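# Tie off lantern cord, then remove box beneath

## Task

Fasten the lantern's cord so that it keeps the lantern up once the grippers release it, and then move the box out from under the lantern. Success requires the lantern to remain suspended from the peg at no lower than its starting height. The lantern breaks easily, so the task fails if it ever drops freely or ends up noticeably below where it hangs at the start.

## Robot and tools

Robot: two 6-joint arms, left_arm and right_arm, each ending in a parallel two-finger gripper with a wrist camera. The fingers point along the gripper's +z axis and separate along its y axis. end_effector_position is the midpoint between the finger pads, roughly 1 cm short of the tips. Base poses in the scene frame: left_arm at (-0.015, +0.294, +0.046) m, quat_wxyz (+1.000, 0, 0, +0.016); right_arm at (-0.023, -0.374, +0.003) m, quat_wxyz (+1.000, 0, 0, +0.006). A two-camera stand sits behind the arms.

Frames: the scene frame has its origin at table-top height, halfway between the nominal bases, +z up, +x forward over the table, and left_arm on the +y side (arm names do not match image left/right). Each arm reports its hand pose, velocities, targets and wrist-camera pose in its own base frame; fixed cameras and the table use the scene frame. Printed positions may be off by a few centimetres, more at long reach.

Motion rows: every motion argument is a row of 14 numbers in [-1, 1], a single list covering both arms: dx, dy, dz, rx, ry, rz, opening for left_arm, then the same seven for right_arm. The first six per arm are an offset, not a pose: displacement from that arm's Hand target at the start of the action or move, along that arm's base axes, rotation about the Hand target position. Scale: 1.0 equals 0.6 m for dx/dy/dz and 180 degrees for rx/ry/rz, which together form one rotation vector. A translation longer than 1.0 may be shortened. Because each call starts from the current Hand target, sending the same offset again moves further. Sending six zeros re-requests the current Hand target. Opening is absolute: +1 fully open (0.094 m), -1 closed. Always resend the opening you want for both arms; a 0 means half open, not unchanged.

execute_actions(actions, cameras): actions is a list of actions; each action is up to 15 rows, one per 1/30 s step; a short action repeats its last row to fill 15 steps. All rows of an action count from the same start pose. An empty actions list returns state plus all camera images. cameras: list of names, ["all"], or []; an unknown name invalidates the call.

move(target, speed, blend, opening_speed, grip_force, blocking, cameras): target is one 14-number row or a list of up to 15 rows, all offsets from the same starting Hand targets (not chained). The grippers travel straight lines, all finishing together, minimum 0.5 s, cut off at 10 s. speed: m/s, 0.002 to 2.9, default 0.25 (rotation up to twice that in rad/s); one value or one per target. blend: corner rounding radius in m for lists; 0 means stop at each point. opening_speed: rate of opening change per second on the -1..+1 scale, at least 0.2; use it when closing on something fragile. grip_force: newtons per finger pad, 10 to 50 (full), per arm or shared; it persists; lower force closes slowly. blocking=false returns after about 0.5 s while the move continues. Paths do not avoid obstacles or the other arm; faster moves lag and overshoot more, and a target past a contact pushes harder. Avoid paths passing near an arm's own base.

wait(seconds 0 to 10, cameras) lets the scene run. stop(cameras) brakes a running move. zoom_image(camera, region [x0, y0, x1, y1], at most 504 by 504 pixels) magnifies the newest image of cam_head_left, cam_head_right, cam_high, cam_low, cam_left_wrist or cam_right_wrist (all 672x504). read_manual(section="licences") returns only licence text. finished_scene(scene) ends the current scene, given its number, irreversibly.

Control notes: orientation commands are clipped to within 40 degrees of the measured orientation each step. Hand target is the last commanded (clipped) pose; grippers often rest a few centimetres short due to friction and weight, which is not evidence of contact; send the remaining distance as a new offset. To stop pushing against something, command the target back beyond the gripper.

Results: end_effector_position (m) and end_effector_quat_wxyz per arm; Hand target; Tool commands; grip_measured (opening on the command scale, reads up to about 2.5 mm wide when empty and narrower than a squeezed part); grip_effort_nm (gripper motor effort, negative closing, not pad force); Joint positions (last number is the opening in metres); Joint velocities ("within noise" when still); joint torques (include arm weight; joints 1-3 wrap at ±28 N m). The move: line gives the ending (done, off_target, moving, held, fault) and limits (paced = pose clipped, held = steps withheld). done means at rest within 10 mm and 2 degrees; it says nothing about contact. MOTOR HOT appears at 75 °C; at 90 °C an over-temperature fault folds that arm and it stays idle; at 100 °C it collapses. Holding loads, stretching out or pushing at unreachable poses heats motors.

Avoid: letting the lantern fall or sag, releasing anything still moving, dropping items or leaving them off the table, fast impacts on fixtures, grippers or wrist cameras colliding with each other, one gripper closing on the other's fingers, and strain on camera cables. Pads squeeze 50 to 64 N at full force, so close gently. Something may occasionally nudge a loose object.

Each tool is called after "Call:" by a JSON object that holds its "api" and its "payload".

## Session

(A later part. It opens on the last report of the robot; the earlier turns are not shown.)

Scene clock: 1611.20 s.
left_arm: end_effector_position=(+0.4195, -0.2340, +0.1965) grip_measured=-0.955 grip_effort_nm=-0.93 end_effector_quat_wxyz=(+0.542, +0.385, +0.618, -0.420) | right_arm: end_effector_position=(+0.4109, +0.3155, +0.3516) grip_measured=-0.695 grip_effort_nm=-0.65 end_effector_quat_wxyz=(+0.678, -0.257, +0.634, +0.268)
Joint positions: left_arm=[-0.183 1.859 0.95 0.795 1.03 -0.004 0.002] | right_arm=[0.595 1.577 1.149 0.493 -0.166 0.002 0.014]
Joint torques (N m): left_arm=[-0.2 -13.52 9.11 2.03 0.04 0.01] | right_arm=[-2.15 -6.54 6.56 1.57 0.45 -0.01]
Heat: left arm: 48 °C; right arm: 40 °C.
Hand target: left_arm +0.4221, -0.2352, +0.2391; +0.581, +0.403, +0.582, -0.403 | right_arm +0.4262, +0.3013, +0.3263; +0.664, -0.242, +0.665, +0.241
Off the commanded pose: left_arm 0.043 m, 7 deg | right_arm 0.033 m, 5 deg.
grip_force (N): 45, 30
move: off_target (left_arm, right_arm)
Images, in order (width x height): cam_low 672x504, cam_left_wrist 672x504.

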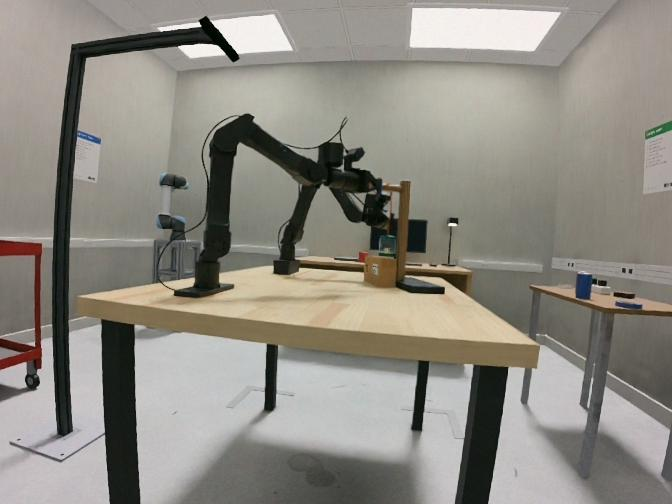

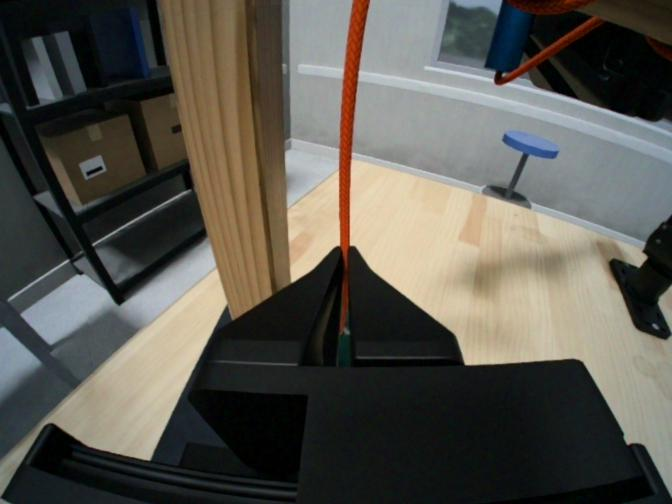

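Call:
{"api": "execute_actions", "payload": {"actions": [], "cameras": ["cam_low", "cam_head_right", "cam_high"]}}

Scene clock: 1644.00 s.
left_arm: end_effector_position=(+0.4196, -0.2339, +0.1964) grip_measured=-0.955 grip_effort_nm=-0.93 end_effector_quat_wxyz=(+0.542, +0.385, +0.618, -0.420) | right_arm: end_effector_position=(+0.4109, +0.3155, +0.3516) grip_measured=-0.695 grip_effort_nm=-0.65 end_effector_quat_wxyz=(+0.678, -0.257, +0.634, +0.268)
Joint positions: left_arm=[-0.183 1.859 0.95 0.795 1.029 -0.004 0.002] | right_arm=[0.595 1.577 1.149 0.493 -0.166 0.002 0.014]
Joint velocities: within noise
Joint torques (N m): left_arm=[-0.17 -13.48 9.1 2.05 0.05 -0.01] | right_arm=[-2.11 -6.6 6.6 1.6 0.47 -0.03]
Heat: left arm: 46 °C; right arm: 39 °C.
Hand target: left_arm +0.4220, -0.2352, +0.2391; +0.581, +0.403, +0.581, -0.403 | right_arm +0.4262, +0.3013, +0.3263; +0.664, -0.242, +0.665, +0.241
Tool commands: left_gripper/opening=-1.0 right_gripper/opening=-1.0
Off the commanded pose: left_arm 0.043 m, 7 deg | right_arm 0.033 m, 5 deg.
grip_force (N): 45, 30
Images, in order (width x height): cam_head_right 672x504, cam_high 672x504, cam_low 672x504.

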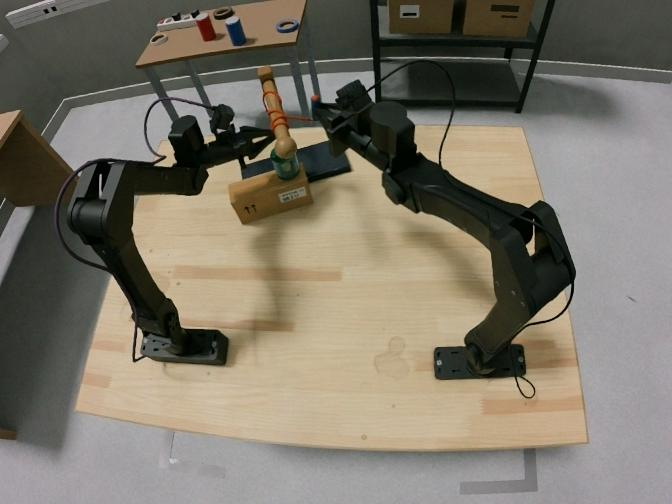

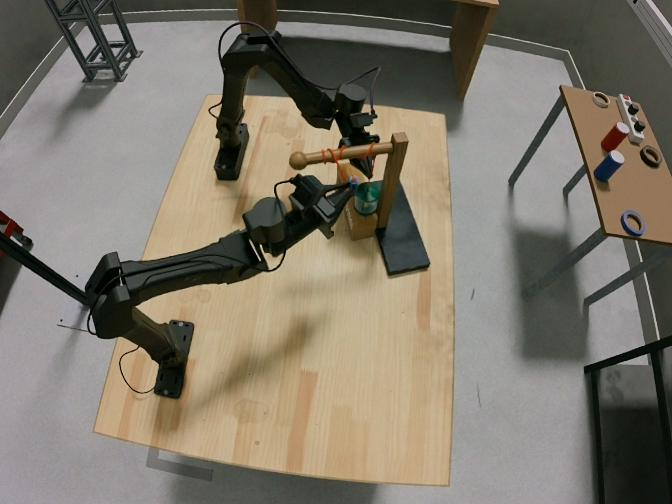

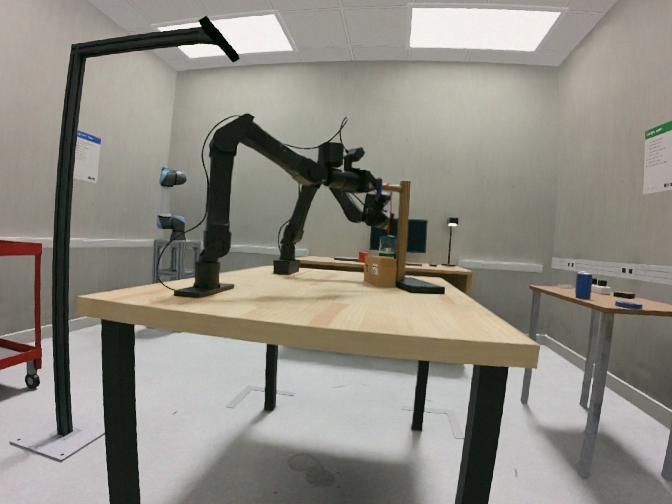

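Call:
{"api": "zoom_image", "payload": {"camera": "cam_low", "region": [310, 150, 450, 300]}}

Call:
{"api": "zoom_image", "payload": {"camera": "cam_head_right", "region": [200, 40, 380, 240]}}

Call:
{"api": "zoom_image", "payload": {"camera": "cam_high", "region": [280, 90, 430, 240]}}

Scaled by 3.360 from the camera's 672x504 image, which has a finer 960x720 frame.

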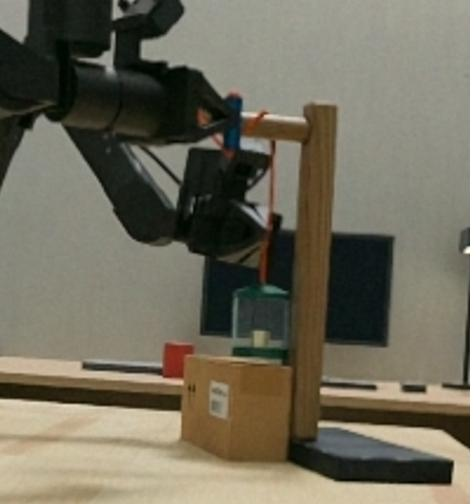

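Scaled by 2.520 from the camera's 672x504 image, which has a finer 960x720 frame.

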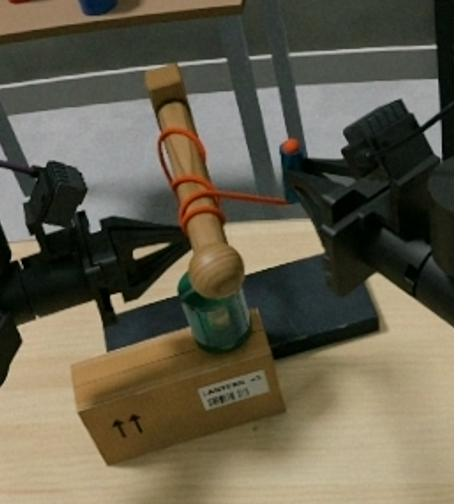

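Scaled by 3.360 from the camera's 672x504 image, which has a finer 960x720 frame.

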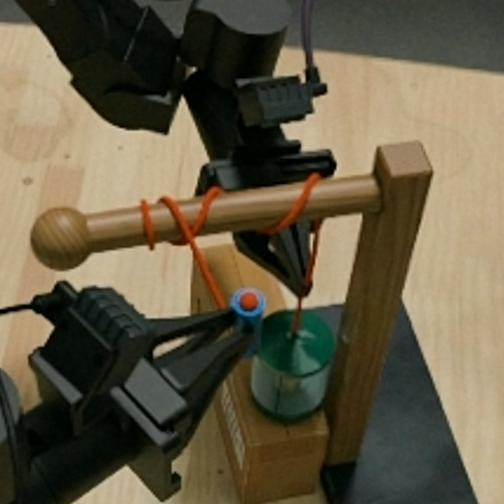

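Call:
{"api": "move", "payload": {"target": [0,0,0,0,0,0,-1, 0.0123,-0.031,-0.0083,0,0,0,-1], "speed": 0.03, "cameras": ["cam_low", "cam_head_right", "cam_high"]}}

Scene clock: 1667.20 s.
left_arm: end_effector_position=(+0.4196, -0.2339, +0.1964) grip_measured=-0.955 grip_effort_nm=-0.93 end_effector_quat_wxyz=(+0.542, +0.384, +0.618, -0.420) | right_arm: end_effector_position=(+0.4321, +0.2830, +0.3318) grip_measured=-0.996 grip_effort_nm=-0.19 end_effector_quat_wxyz=(+0.672, -0.238, +0.659, +0.242)
Joint positions: left_arm=[-0.183 1.859 0.95 0.795 1.029 -0.004 0.002] | right_arm=[0.517 1.577 1.114 0.482 -0.176 0.002 0]
Joint torques (N m): left_arm=[-0.2 -13.57 8.96 2.05 0.05 0] | right_arm=[-0.4 -7.02 7.46 1.95 -0.07 -0.03]
Heat: left arm: 47 °C; right arm: 39 °C.
Hand target: left_arm +0.4220, -0.2352, +0.2391; +0.581, +0.403, +0.581, -0.403 | right_arm +0.4336, +0.2827, +0.3215; +0.664, -0.242, +0.665, +0.241
Off the commanded pose: left_arm 0.043 m, 7 deg | right_arm 0.011 m, 1 deg.
grip_force (N): 45, 30
move: off_target (left_arm, right_arm)
Images, in order (width x height): cam_head_right 672x504, cam_high 672x504, cam_low 672x504.

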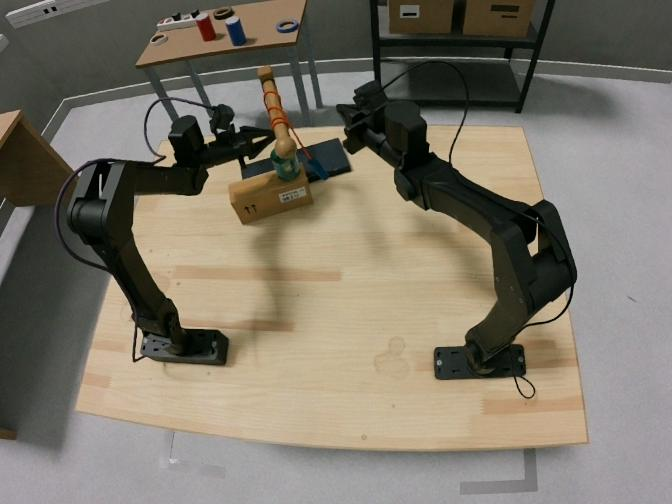

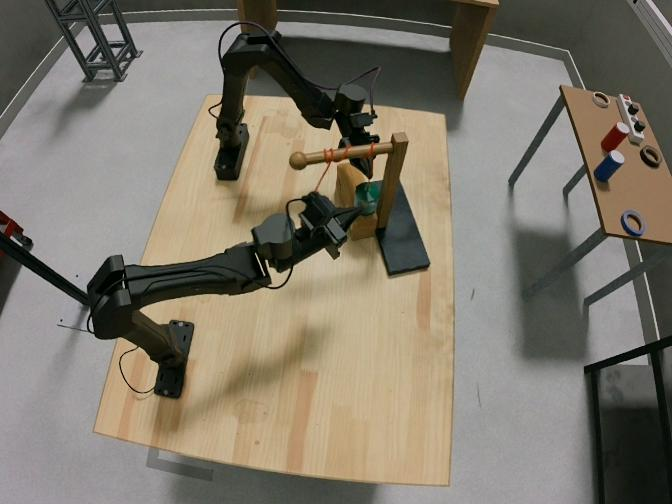

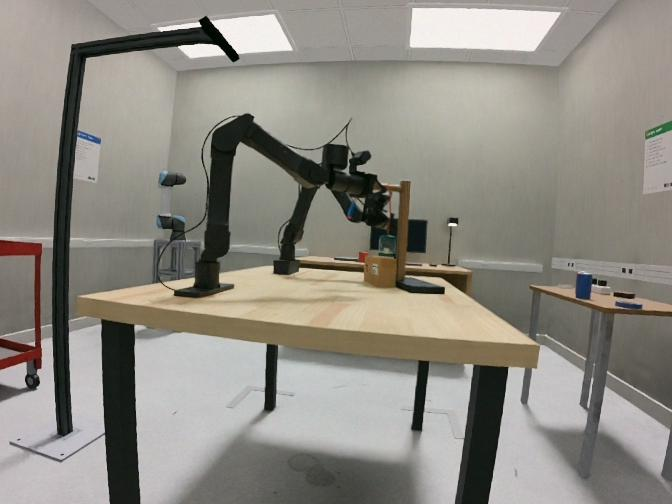

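Call:
{"api": "zoom_image", "payload": {"camera": "cam_low", "region": [310, 150, 450, 300]}}

Call:
{"api": "zoom_image", "payload": {"camera": "cam_head_right", "region": [200, 40, 380, 240]}}

Call:
{"api": "zoom_image", "payload": {"camera": "cam_high", "region": [280, 90, 430, 240]}}

Scaled by 3.360 from the camera's 672x504 image, which has a finer 960x720 frame.

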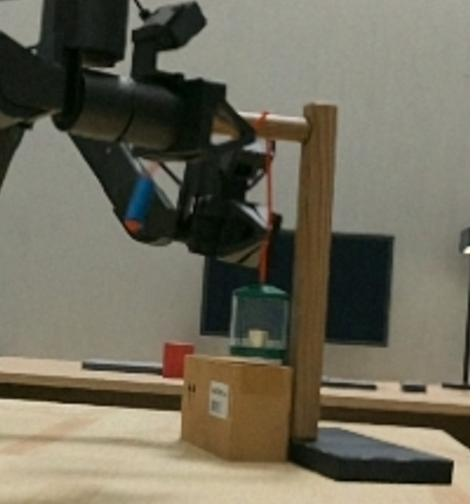

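Scaled by 2.520 from the camera's 672x504 image, which has a finer 960x720 frame.

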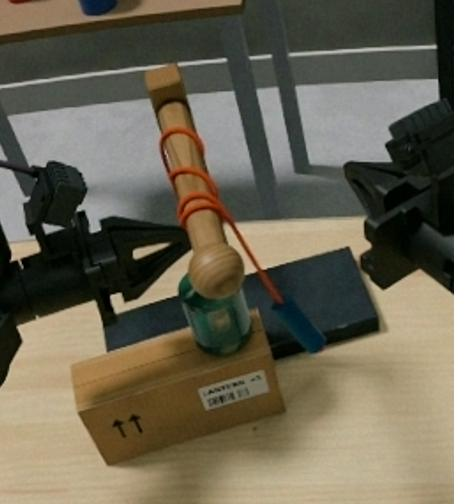

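Scaled by 3.360 from the camera's 672x504 image, which has a finer 960x720 frame.

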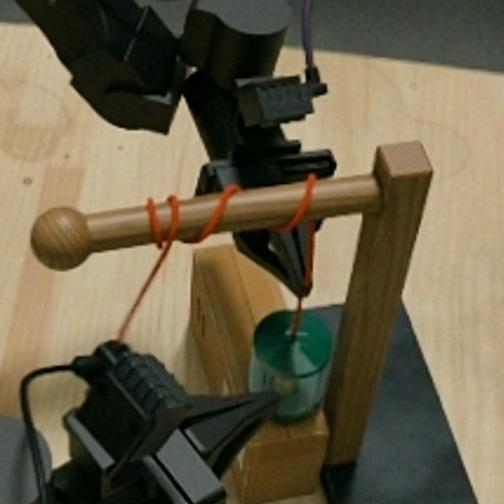

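Call:
{"api": "wait", "payload": {"seconds": 1, "cameras": ["cam_low", "cam_head_right", "cam_high", "cam_right_wrist"]}}

Call:
{"api": "zoom_image", "payload": {"camera": "cam_low", "region": [310, 150, 450, 300]}}

Call:
{"api": "zoom_image", "payload": {"camera": "cam_head_right", "region": [200, 40, 380, 240]}}

Call:
{"api": "zoom_image", "payload": {"camera": "cam_high", "region": [280, 90, 430, 240]}}

Scene clock: 1688.67 s.
left_arm: end_effector_position=(+0.4196, -0.2339, +0.1964) grip_measured=-0.955 grip_effort_nm=-0.93 end_effector_quat_wxyz=(+0.542, +0.384, +0.618, -0.420) | right_arm: end_effector_position=(+0.4321, +0.2831, +0.3318) grip_measured=-0.996 grip_effort_nm=-0.19 end_effector_quat_wxyz=(+0.672, -0.238, +0.658, +0.242)
Joint positions: left_arm=[-0.183 1.859 0.95 0.795 1.029 -0.004 0.002] | right_arm=[0.517 1.577 1.114 0.482 -0.176 0.002 0]
Joint torques (N m): left_arm=[-0.18 -13.56 9.05 2.05 0.05 0] | right_arm=[-0.47 -7.01 7.38 1.96 -0.09 0]
Heat: left arm: 48 °C; right arm: 39 °C.
Hand target: left_arm +0.4220, -0.2352, +0.2391; +0.581, +0.403, +0.581, -0.403 | right_arm +0.4336, +0.2827, +0.3215; +0.664, -0.242, +0.665, +0.241
Tool commands: left_gripper/opening=-1.0 right_gripper/opening=-1.0
Off the commanded pose: left_arm 0.043 m, 7 deg | right_arm 0.011 m, 1 deg.
grip_force (N): 45, 30
wait: 1.00 s; at rest from the start
Images, in order (width x height): cam_head_right 672x504, cam_high 672x504, cam_low 672x504, cam_right_wrist 672x504.

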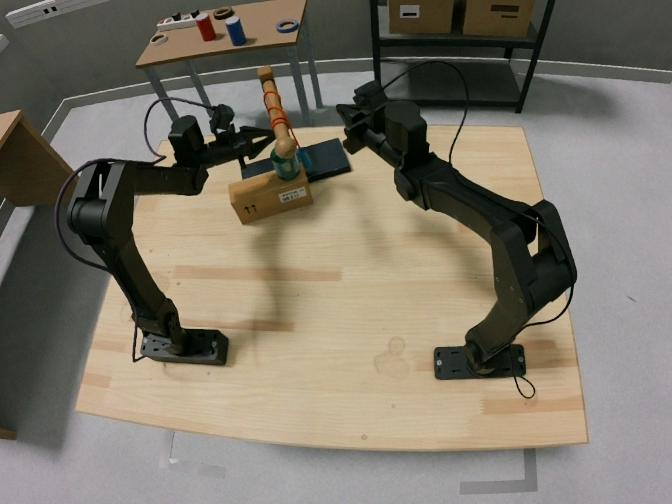

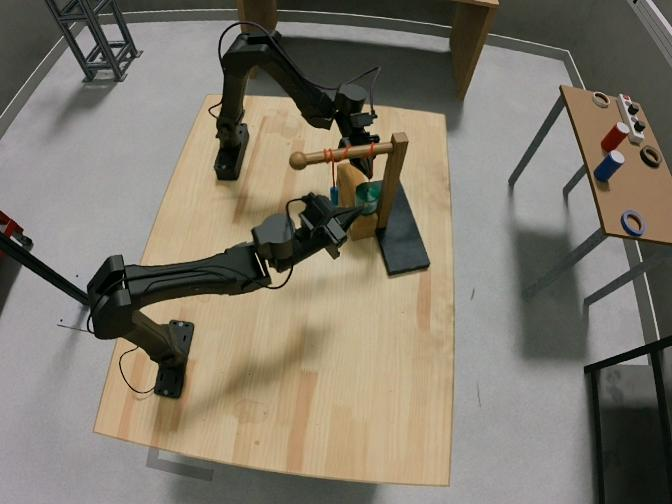

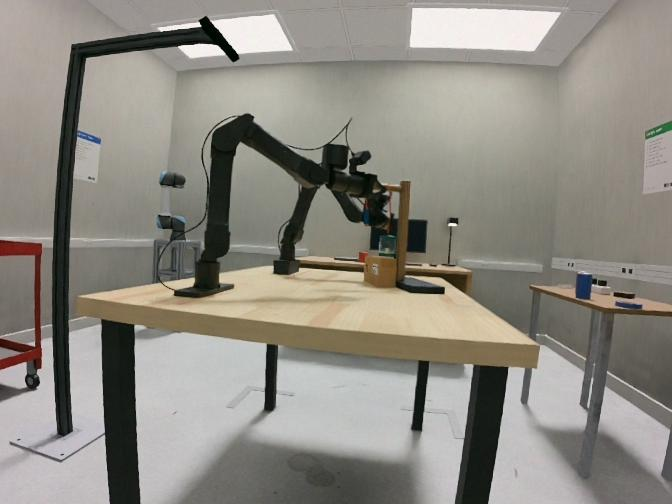

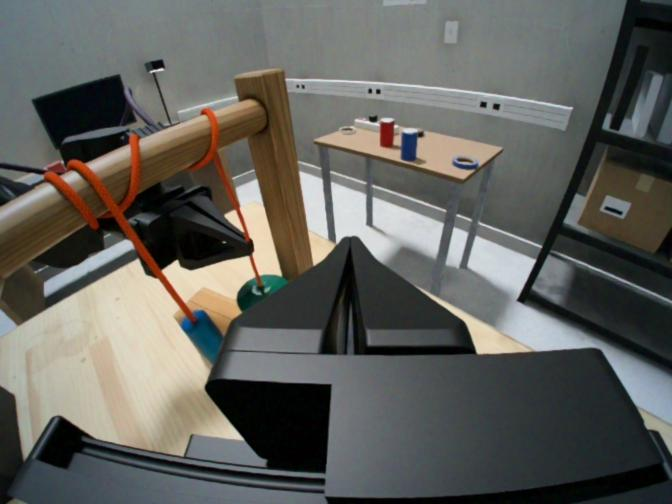

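Scaled by 3.360 from the camera's 672x504 image, which has a finer 960x720 frame.

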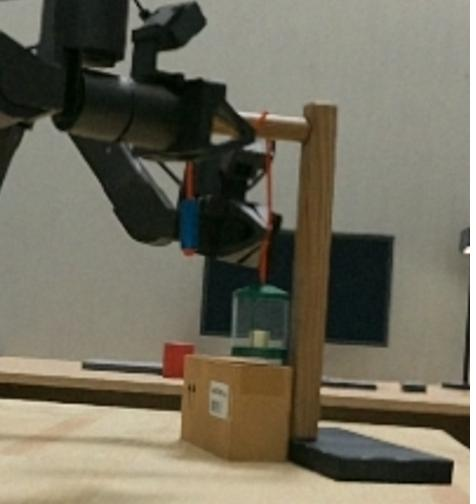

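Scaled by 2.520 from the camera's 672x504 image, which has a finer 960x720 frame.

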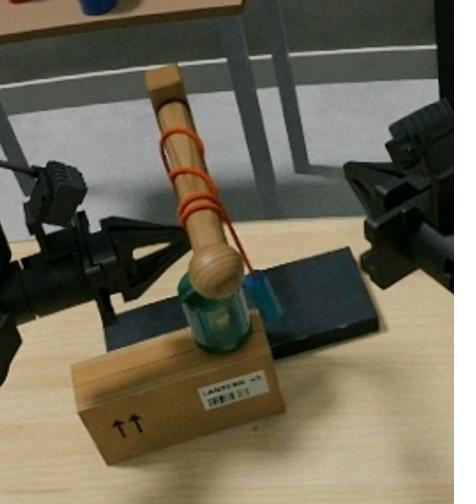

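Scaled by 3.360 from the camera's 672x504 image, which has a finer 960x720 frame.

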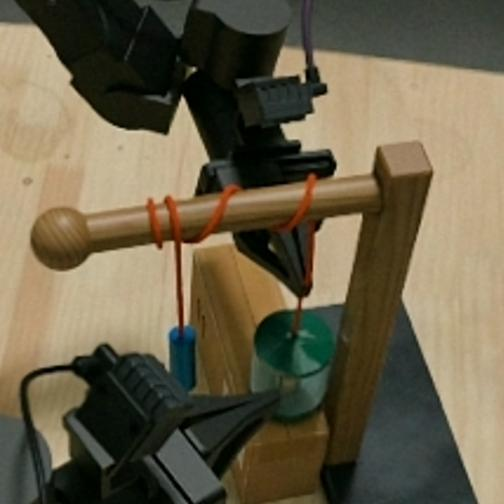

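Call:
{"api": "zoom_image", "payload": {"camera": "cam_right_wrist", "region": [0, 80, 340, 380]}}

Call:
{"api": "zoom_image", "payload": {"camera": "cam_low", "region": [355, 175, 425, 265]}}

Call:
{"api": "zoom_image", "payload": {"camera": "cam_high", "region": [315, 125, 415, 225]}}

Call:
{"api": "zoom_image", "payload": {"camera": "cam_head_right", "region": [235, 55, 325, 190]}}

Scaled by 1.482 from the camera's 672x504 image, which has a finer 960x720 frame.

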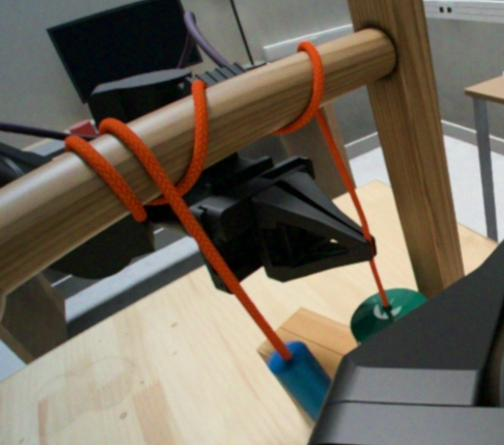

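Scaled by 5.600 from the camera's 672x504 image, which has a finer 960x720 frame.

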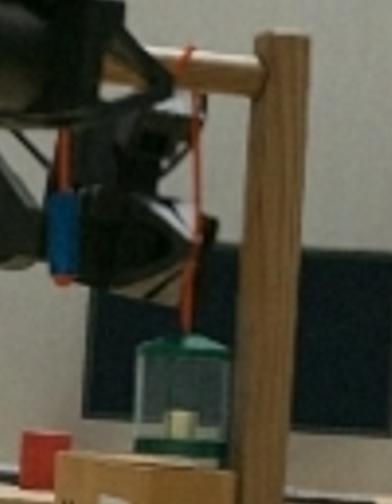

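Scaled by 5.040 from the camera's 672x504 image, which has a finer 960x720 frame.

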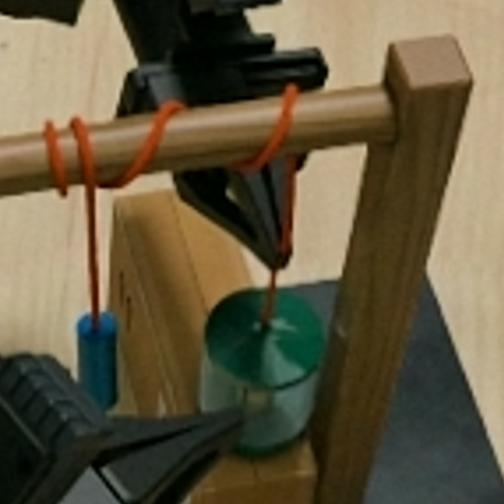

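Scaled by 3.733 from the camera's 672x504 image, which has a finer 960x720 frame.

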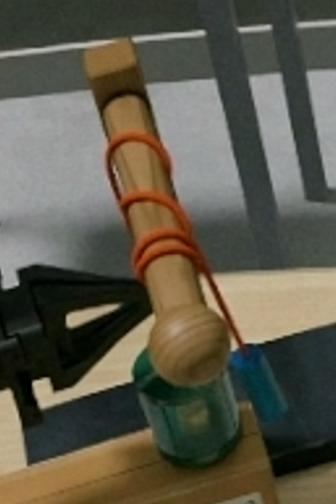

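Call:
{"api": "move", "payload": {"target": [0,0,0.0133,0,0,0,-1, -0.0622,0.0795,0.0692,0,0,0.3167,-0.6], "speed": 0.08, "cameras": ["cam_low", "cam_head_right", "cam_high", "cam_right_wrist"]}}

Scene clock: 1720.97 s.
left_arm: end_effector_position=(+0.4194, -0.2338, +0.2003) grip_measured=-0.955 grip_effort_nm=-0.93 end_effector_quat_wxyz=(+0.539, +0.383, +0.621, -0.421) | right_arm: end_effector_position=(+0.3911, +0.3306, +0.3652) grip_measured=-0.601 grip_effort_nm=0.08 end_effector_quat_wxyz=(-0.475, +0.530, -0.466, -0.526)
Joint positions: left_arm=[-0.183 1.845 0.958 0.763 1.029 -0.004 0.002] | right_arm=[0.35 1.944 1.698 0.265 -1.336 0.006 0.019]
Joint torques (N m): left_arm=[-0.17 -13.85 9.62 2.05 0.05 0] | right_arm=[-0.43 -8.95 10.76 1.17 -0.08 -0.01]
Heat: left arm: 50 °C; right arm: 38 °C.
Hand target: left_arm +0.4220, -0.2352, +0.2471; +0.581, +0.403, +0.581, -0.403 | right_arm +0.3963, +0.3304, +0.3630; -0.469, +0.529, -0.469, -0.529
Off the commanded pose: left_arm 0.047 m, 7 deg | right_arm 0.006 m, 1 deg.
grip_force (N): 45, 30
move: off_target (left_arm)
Images, in order (width x height): cam_head_right 672x504, cam_high 672x504, cam_low 672x504, cam_right_wrist 672x504.

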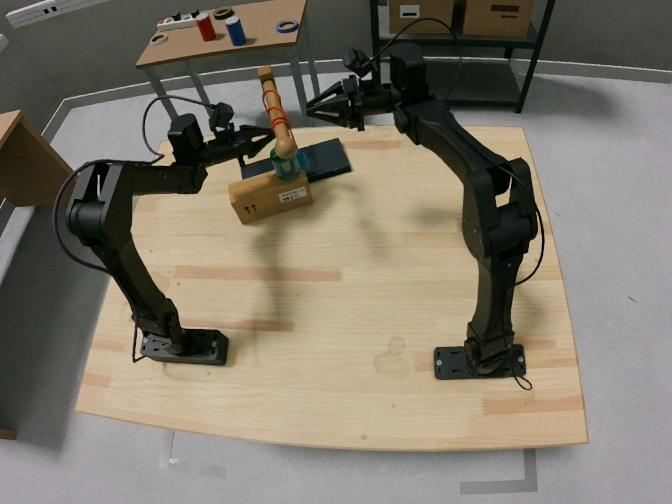

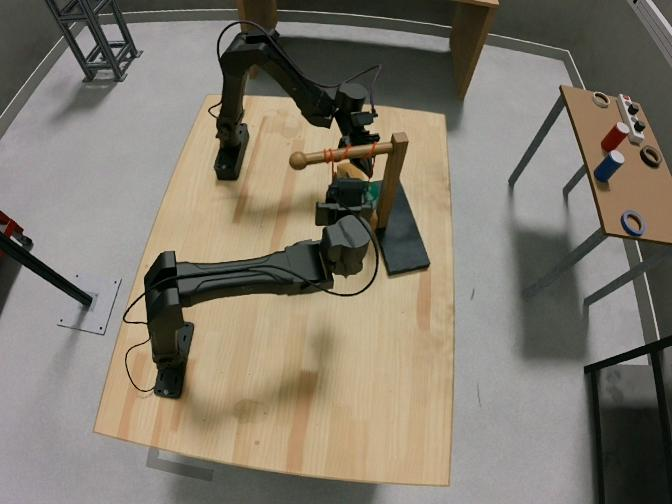

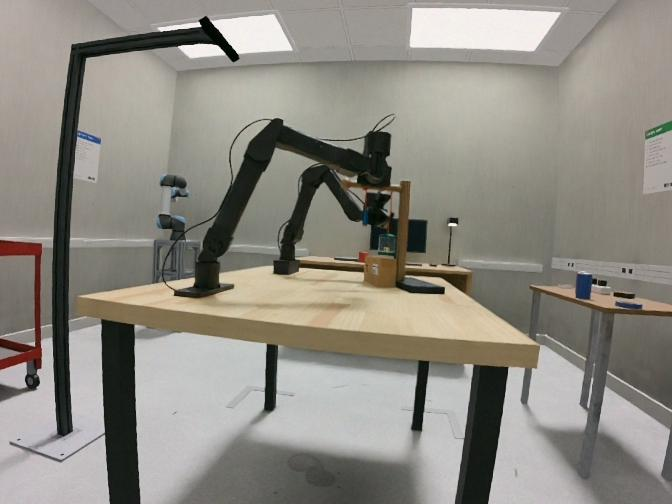

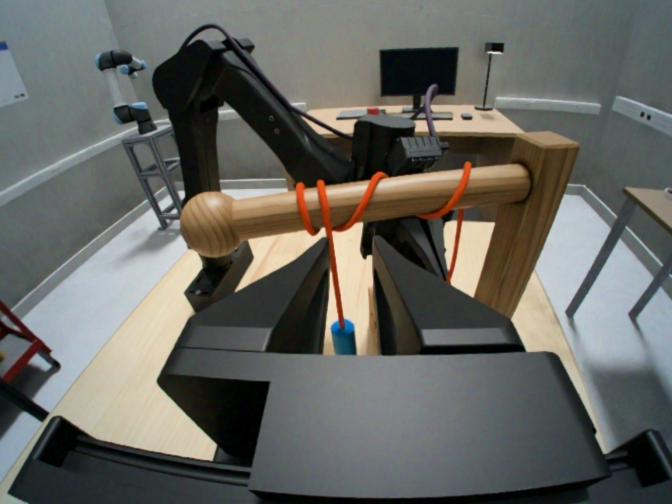

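Call:
{"api": "zoom_image", "payload": {"camera": "cam_right_wrist", "region": [260, 130, 500, 310]}}

Call:
{"api": "zoom_image", "payload": {"camera": "cam_low", "region": [340, 165, 440, 295]}}

Call:
{"api": "zoom_image", "payload": {"camera": "cam_head_right", "region": [235, 55, 325, 190]}}

Scaled by 2.100 from the camera's 672x504 image, which has a finer 960x720 frame.

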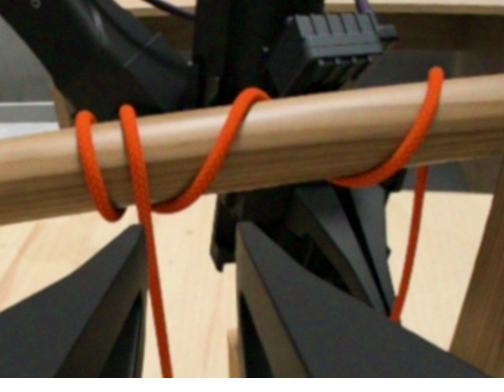

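Scaled by 3.877 from the camera's 672x504 image, which has a finer 960x720 frame.

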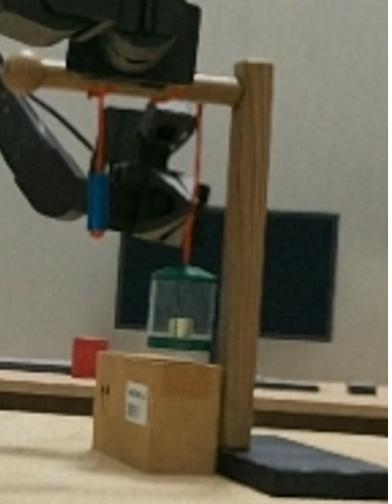

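Scaled by 3.733 from the camera's 672x504 image, which has a finer 960x720 frame.

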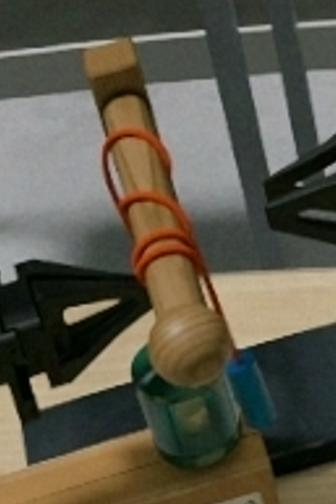

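Call:
{"api": "move", "payload": {"target": [0,0,0,0,0,0,-1, -0.0477,0.0312,0.0042,0,0,0,-0.72], "speed": 0.05, "cameras": ["cam_right_wrist"]}}

Call:
{"api": "zoom_image", "payload": {"camera": "cam_right_wrist", "region": [260, 130, 500, 310]}}

Scene clock: 1747.37 s.
left_arm: end_effector_position=(+0.4194, -0.2338, +0.2002) grip_measured=-0.955 grip_effort_nm=-0.93 end_effector_quat_wxyz=(+0.539, +0.383, +0.621, -0.421) | right_arm: end_effector_position=(+0.3753, +0.3512, +0.3539) grip_measured=-0.719 grip_effort_nm=-0.07 end_effector_quat_wxyz=(-0.460, +0.527, -0.474, -0.535)
Joint positions: left_arm=[-0.183 1.845 0.958 0.763 1.029 -0.004 0.002] | right_arm=[0.406 1.924 1.643 0.264 -1.291 0.006 0.013]
Joint torques (N m): left_arm=[-0.17 -13.83 9.62 2.04 0.04 0.02] | right_arm=[0.29 -14.31 7.16 1.32 0.09 -0.09]
Heat: left arm: 55 °C; right arm: 37 °C.
Hand target: left_arm +0.4220, -0.2352, +0.2471; +0.581, +0.403, +0.582, -0.403 | right_arm +0.3676, +0.3491, +0.3656; -0.469, +0.529, -0.469, -0.529
Off the commanded pose: left_arm 0.047 m, 7 deg | right_arm 0.014 m, 1 deg.
grip_force (N): 45, 30
move: off_target (left_arm, right_arm)
Images, in order (width x height): cam_right_wrist 672x504.

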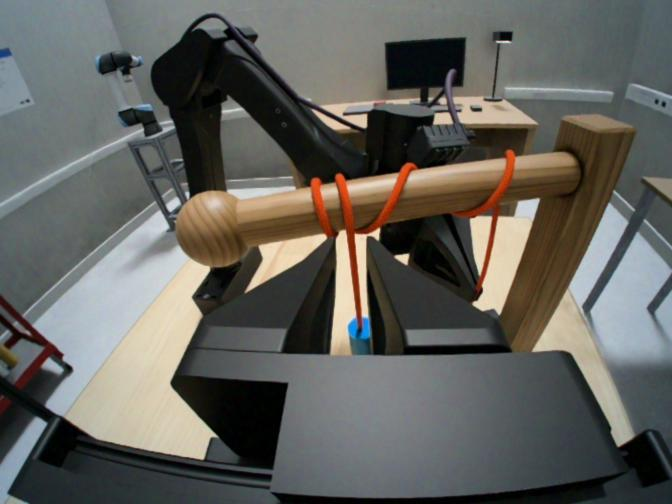

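Scaled by 2.100 from the camera's 672x504 image, which has a finer 960x720 frame.

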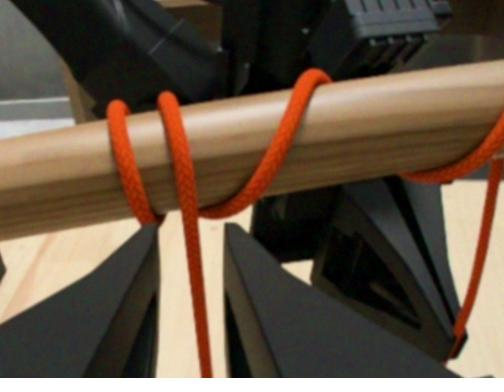

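Call:
{"api": "move", "payload": {"target": [0,0,0,0,0,0,-1, -0.0185,-0.0018,0.0233,0,0,0,-0.72], "speed": 0.05, "cameras": ["cam_right_wrist"]}}

Call:
{"api": "zoom_image", "payload": {"camera": "cam_right_wrist", "region": [260, 130, 460, 280]}}

Scene clock: 1774.87 s.
left_arm: end_effector_position=(+0.4194, -0.2338, +0.2002) grip_measured=-0.955 grip_effort_nm=-0.93 end_effector_quat_wxyz=(+0.539, +0.383, +0.621, -0.421) | right_arm: end_effector_position=(+0.3651, +0.3487, +0.3709) grip_measured=-0.719 grip_effort_nm=-0.07 end_effector_quat_wxyz=(-0.466, +0.528, -0.471, -0.532)
Joint positions: left_arm=[-0.183 1.845 0.958 0.763 1.029 -0.004 0.002] | right_arm=[0.411 1.879 1.643 0.234 -1.283 0.006 0.013]
Joint torques (N m): left_arm=[-0.23 -13.79 9.62 2.04 0.05 0.01] | right_arm=[0.59 -13.45 7.04 1.22 0.1 -0.05]
Heat: left arm: 57 °C; right arm: 37 °C.
Hand target: left_arm +0.4220, -0.2352, +0.2471; +0.581, +0.403, +0.582, -0.403 | right_arm +0.3566, +0.3480, +0.3795; -0.469, +0.529, -0.469, -0.529
Off the commanded pose: left_arm 0.047 m, 7 deg | right_arm 0.012 m, 1 deg.
grip_force (N): 45, 30
move: off_target (left_arm, right_arm)
Images, in order (width x height): cam_right_wrist 672x504.

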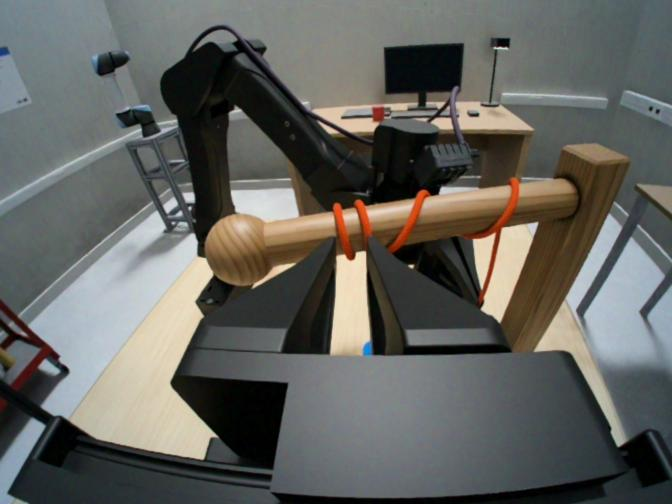

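Scaled by 2.520 from the camera's 672x504 image, which has a finer 960x720 frame.

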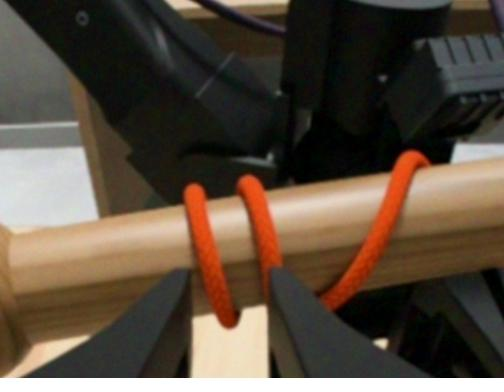

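Call:
{"api": "move", "payload": {"target": [0,0,0,0,0,0,-1, -0.0102,0.0108,-0.0083,0,0,0,-0.78], "speed": 0.04, "cameras": ["cam_right_wrist"]}}

Call:
{"api": "zoom_image", "payload": {"camera": "cam_right_wrist", "region": [260, 130, 460, 280]}}

Scene clock: 1800.73 s.
left_arm: end_effector_position=(+0.4194, -0.2338, +0.2002) grip_measured=-0.955 grip_effort_nm=-0.94 end_effector_quat_wxyz=(+0.539, +0.383, +0.621, -0.421) | right_arm: end_effector_position=(+0.3595, +0.3562, +0.3621) grip_measured=-0.779 grip_effort_nm=-0.07 end_effector_quat_wxyz=(-0.458, +0.525, -0.478, -0.535)
Joint positions: left_arm=[-0.183 1.845 0.958 0.763 1.029 -0.004 0.002] | right_arm=[0.432 1.872 1.612 0.234 -1.263 0.006 0.01]
Joint torques (N m): left_arm=[-0.24 -13.83 9.55 2.04 0.05 0.01] | right_arm=[0.5 -13.87 7.06 1.42 0.09 -0.11]
Heat: left arm: 58 °C; right arm: 39 °C.
Hand target: left_arm +0.4220, -0.2352, +0.2471; +0.581, +0.403, +0.582, -0.403 | right_arm +0.3504, +0.3546, +0.3745; -0.469, +0.530, -0.469, -0.529
Off the commanded pose: left_arm 0.047 m, 7 deg | right_arm 0.015 m, 2 deg.
grip_force (N): 45, 30
move: off_target (left_arm, right_arm)
Images, in order (width x height): cam_right_wrist 672x504.

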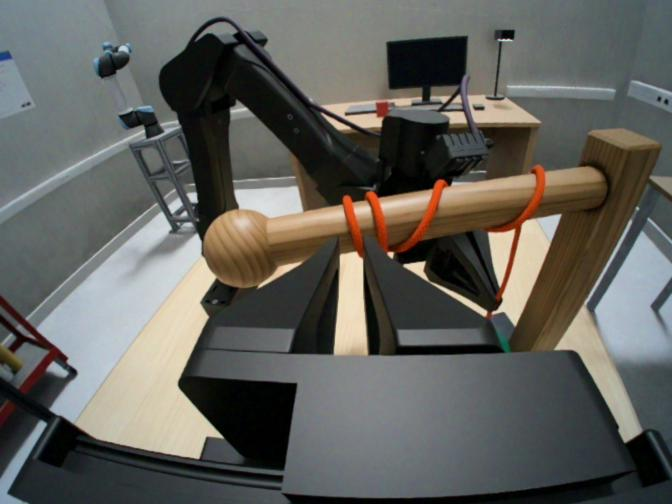

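Scaled by 2.520 from the camera's 672x504 image, which has a finer 960x720 frame.

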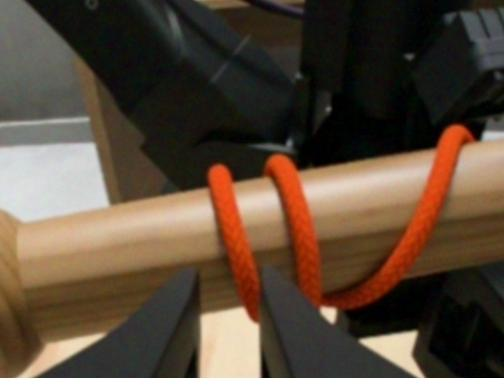

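Call:
{"api": "move", "payload": {"target": [0,0,0,0,0,0,-1, 0.0022,0.018,0.0067,0,0,0,-0.76], "speed": 0.03, "cameras": ["cam_right_wrist"]}}

Call:
{"api": "zoom_image", "payload": {"camera": "cam_right_wrist", "region": [280, 150, 440, 270]}}

Scene clock: 1822.47 s.
left_arm: end_effector_position=(+0.4194, -0.2338, +0.2002) grip_measured=-0.955 grip_effort_nm=-0.93 end_effector_quat_wxyz=(+0.539, +0.383, +0.621, -0.421) | right_arm: end_effector_position=(+0.3562, +0.3642, +0.3620) grip_measured=-0.761 grip_effort_nm=0.08 end_effector_quat_wxyz=(-0.458, +0.524, -0.479, -0.534)
Joint positions: left_arm=[-0.183 1.845 0.958 0.763 1.029 -0.004 0.002] | right_arm=[0.453 1.872 1.612 0.234 -1.239 0.006 0.011]
Joint torques (N m): left_arm=[-0.21 -13.87 9.61 2.04 0.06 0.01] | right_arm=[0.59 -11.89 10.95 1.27 0.06 -0.07]
Heat: left arm: 59 °C; right arm: 46 °C.
Hand target: left_arm +0.4220, -0.2352, +0.2471; +0.581, +0.403, +0.582, -0.403 | right_arm +0.3518, +0.3653, +0.3785; -0.469, +0.529, -0.469, -0.529
Off the commanded pose: left_arm 0.047 m, 7 deg | right_arm 0.017 m, 2 deg.
grip_force (N): 45, 30
move: off_target (left_arm, right_arm)
Images, in order (width x height): cam_right_wrist 672x504.

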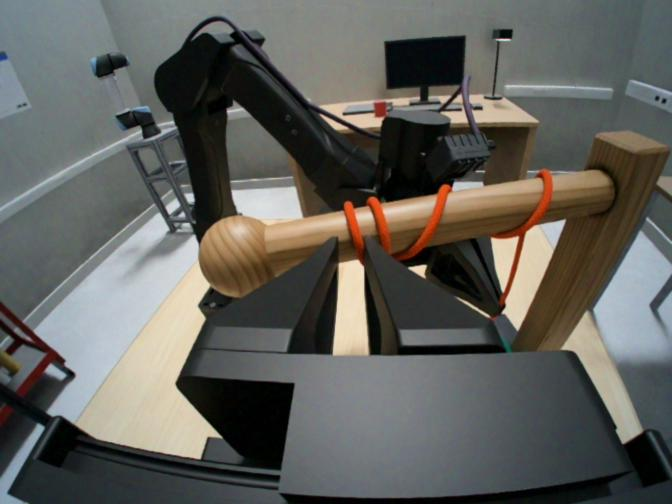

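Scaled by 3.150 from the camera's 672x504 image, which has a finer 960x720 frame.

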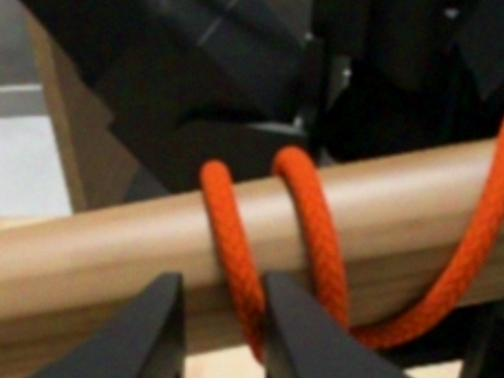

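Call:
{"api": "move", "payload": {"target": [[0,0,0,0,0,0,-1, 0.0008,0.0075,0,0,0,0,-0.76],[0,0,0,0,0,0,-1, 0.0008,0.0075,0,0,0,0,-1]], "speed": 0.03, "opening_speed": 0.4, "cameras": ["cam_right_wrist"]}}

Call:
{"api": "zoom_image", "payload": {"camera": "cam_right_wrist", "region": [280, 150, 440, 270]}}

Scene clock: 1851.37 s.
left_arm: end_effector_position=(+0.4194, -0.2338, +0.2002) grip_measured=-0.955 grip_effort_nm=-0.93 end_effector_quat_wxyz=(+0.539, +0.383, +0.621, -0.421) | right_arm: end_effector_position=(+0.3581, +0.3660, +0.3681) grip_measured=-0.996 grip_effort_nm=-0.19 end_effector_quat_wxyz=(-0.466, +0.523, -0.479, -0.529)
Joint positions: left_arm=[-0.183 1.845 0.958 0.763 1.029 -0.004 0.002] | right_arm=[0.457 1.872 1.629 0.229 -1.221 0.006 0]
Joint torques (N m): left_arm=[-0.21 -13.85 9.59 2.04 0.05 0.01] | right_arm=[0.98 -10.95 10.69 1.26 -0.02 -0.11]
Heat: left arm: 61 °C; right arm: 47 °C.
Hand target: left_arm +0.4220, -0.2352, +0.2471; +0.581, +0.403, +0.582, -0.403 | right_arm +0.3523, +0.3698, +0.3785; -0.469, +0.529, -0.469, -0.529
Off the commanded pose: left_arm 0.047 m, 7 deg | right_arm 0.012 m, 1 deg.
grip_force (N): 45, 30
move: off_target (left_arm, right_arm); target 2's new opening was sent with right_arm's hand 0.012 m and 1 deg from that target
Images, in order (width x height): cam_right_wrist 672x504.

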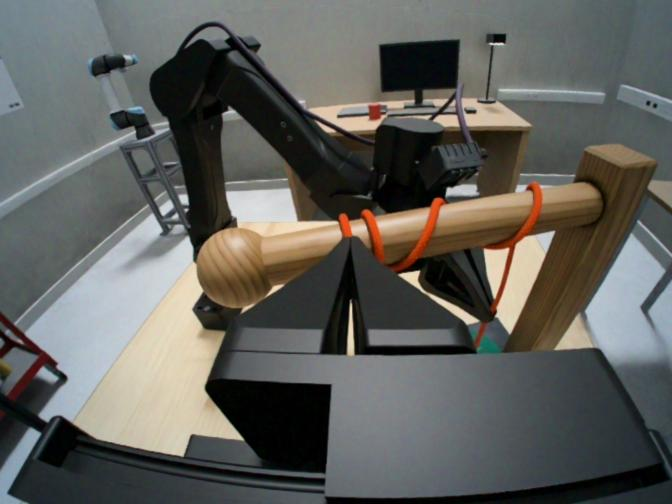

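Scaled by 3.150 from the camera's 672x504 image, which has a finer 960x720 frame.

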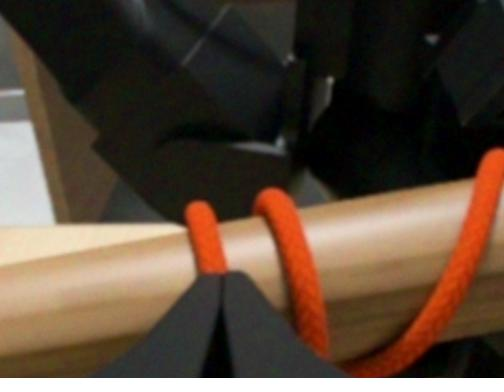

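Call:
{"api": "move", "payload": {"target": [[0,0,0,0,0,0,-1, 0.0023,-0.0199,0,0,0,0,-1],[0,0,0,0,0,0,-1, 0.0048,-0.0195,-0.005,0,0,0,-0.75],[0,0,0,0,0,0,-1, 0.0013,0.0103,-0.005,0,0,0,-0.75]], "speed": 0.04, "cameras": ["cam_right_wrist"]}}

Call:
{"api": "zoom_image", "payload": {"camera": "cam_right_wrist", "region": [280, 150, 440, 270]}}

Scene clock: 1877.90 s.
left_arm: end_effector_position=(+0.4194, -0.2338, +0.2002) grip_measured=-0.955 grip_effort_nm=-0.93 end_effector_quat_wxyz=(+0.539, +0.383, +0.621, -0.421) | right_arm: end_effector_position=(+0.3557, +0.3689, +0.3709) grip_measured=-0.752 grip_effort_nm=0.09 end_effector_quat_wxyz=(-0.467, +0.525, -0.475, -0.530)
Joint positions: left_arm=[-0.183 1.845 0.958 0.763 1.029 -0.004 0.002] | right_arm=[0.465 1.872 1.636 0.229 -1.218 0.006 0.012]
Joint torques (N m): left_arm=[-0.2 -13.81 9.57 2.05 0.05 0.01] | right_arm=[1.4 -9.66 10.58 1.33 0.09 -0.1]
Heat: left arm: 62 °C; right arm: 46 °C.
Hand target: left_arm +0.4220, -0.2352, +0.2471; +0.581, +0.403, +0.582, -0.403 | right_arm +0.3531, +0.3759, +0.3754; -0.469, +0.529, -0.469, -0.529
Off the commanded pose: left_arm 0.047 m, 7 deg | right_arm 0.009 m, 1 deg.
grip_force (N): 45, 30
move: off_target (left_arm)
Images, in order (width x height): cam_right_wrist 672x504.

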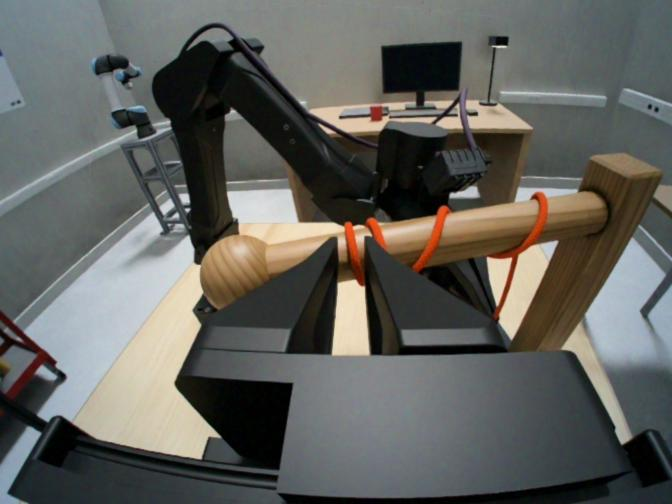

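Scaled by 3.150 from the camera's 672x504 image, which has a finer 960x720 frame.

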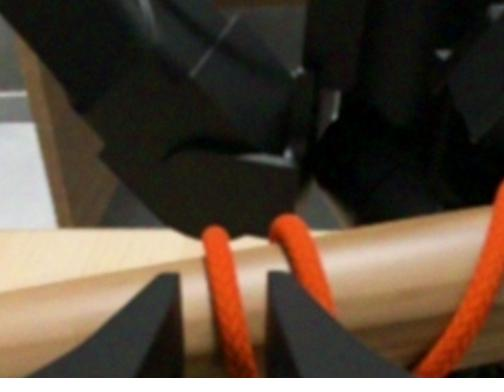

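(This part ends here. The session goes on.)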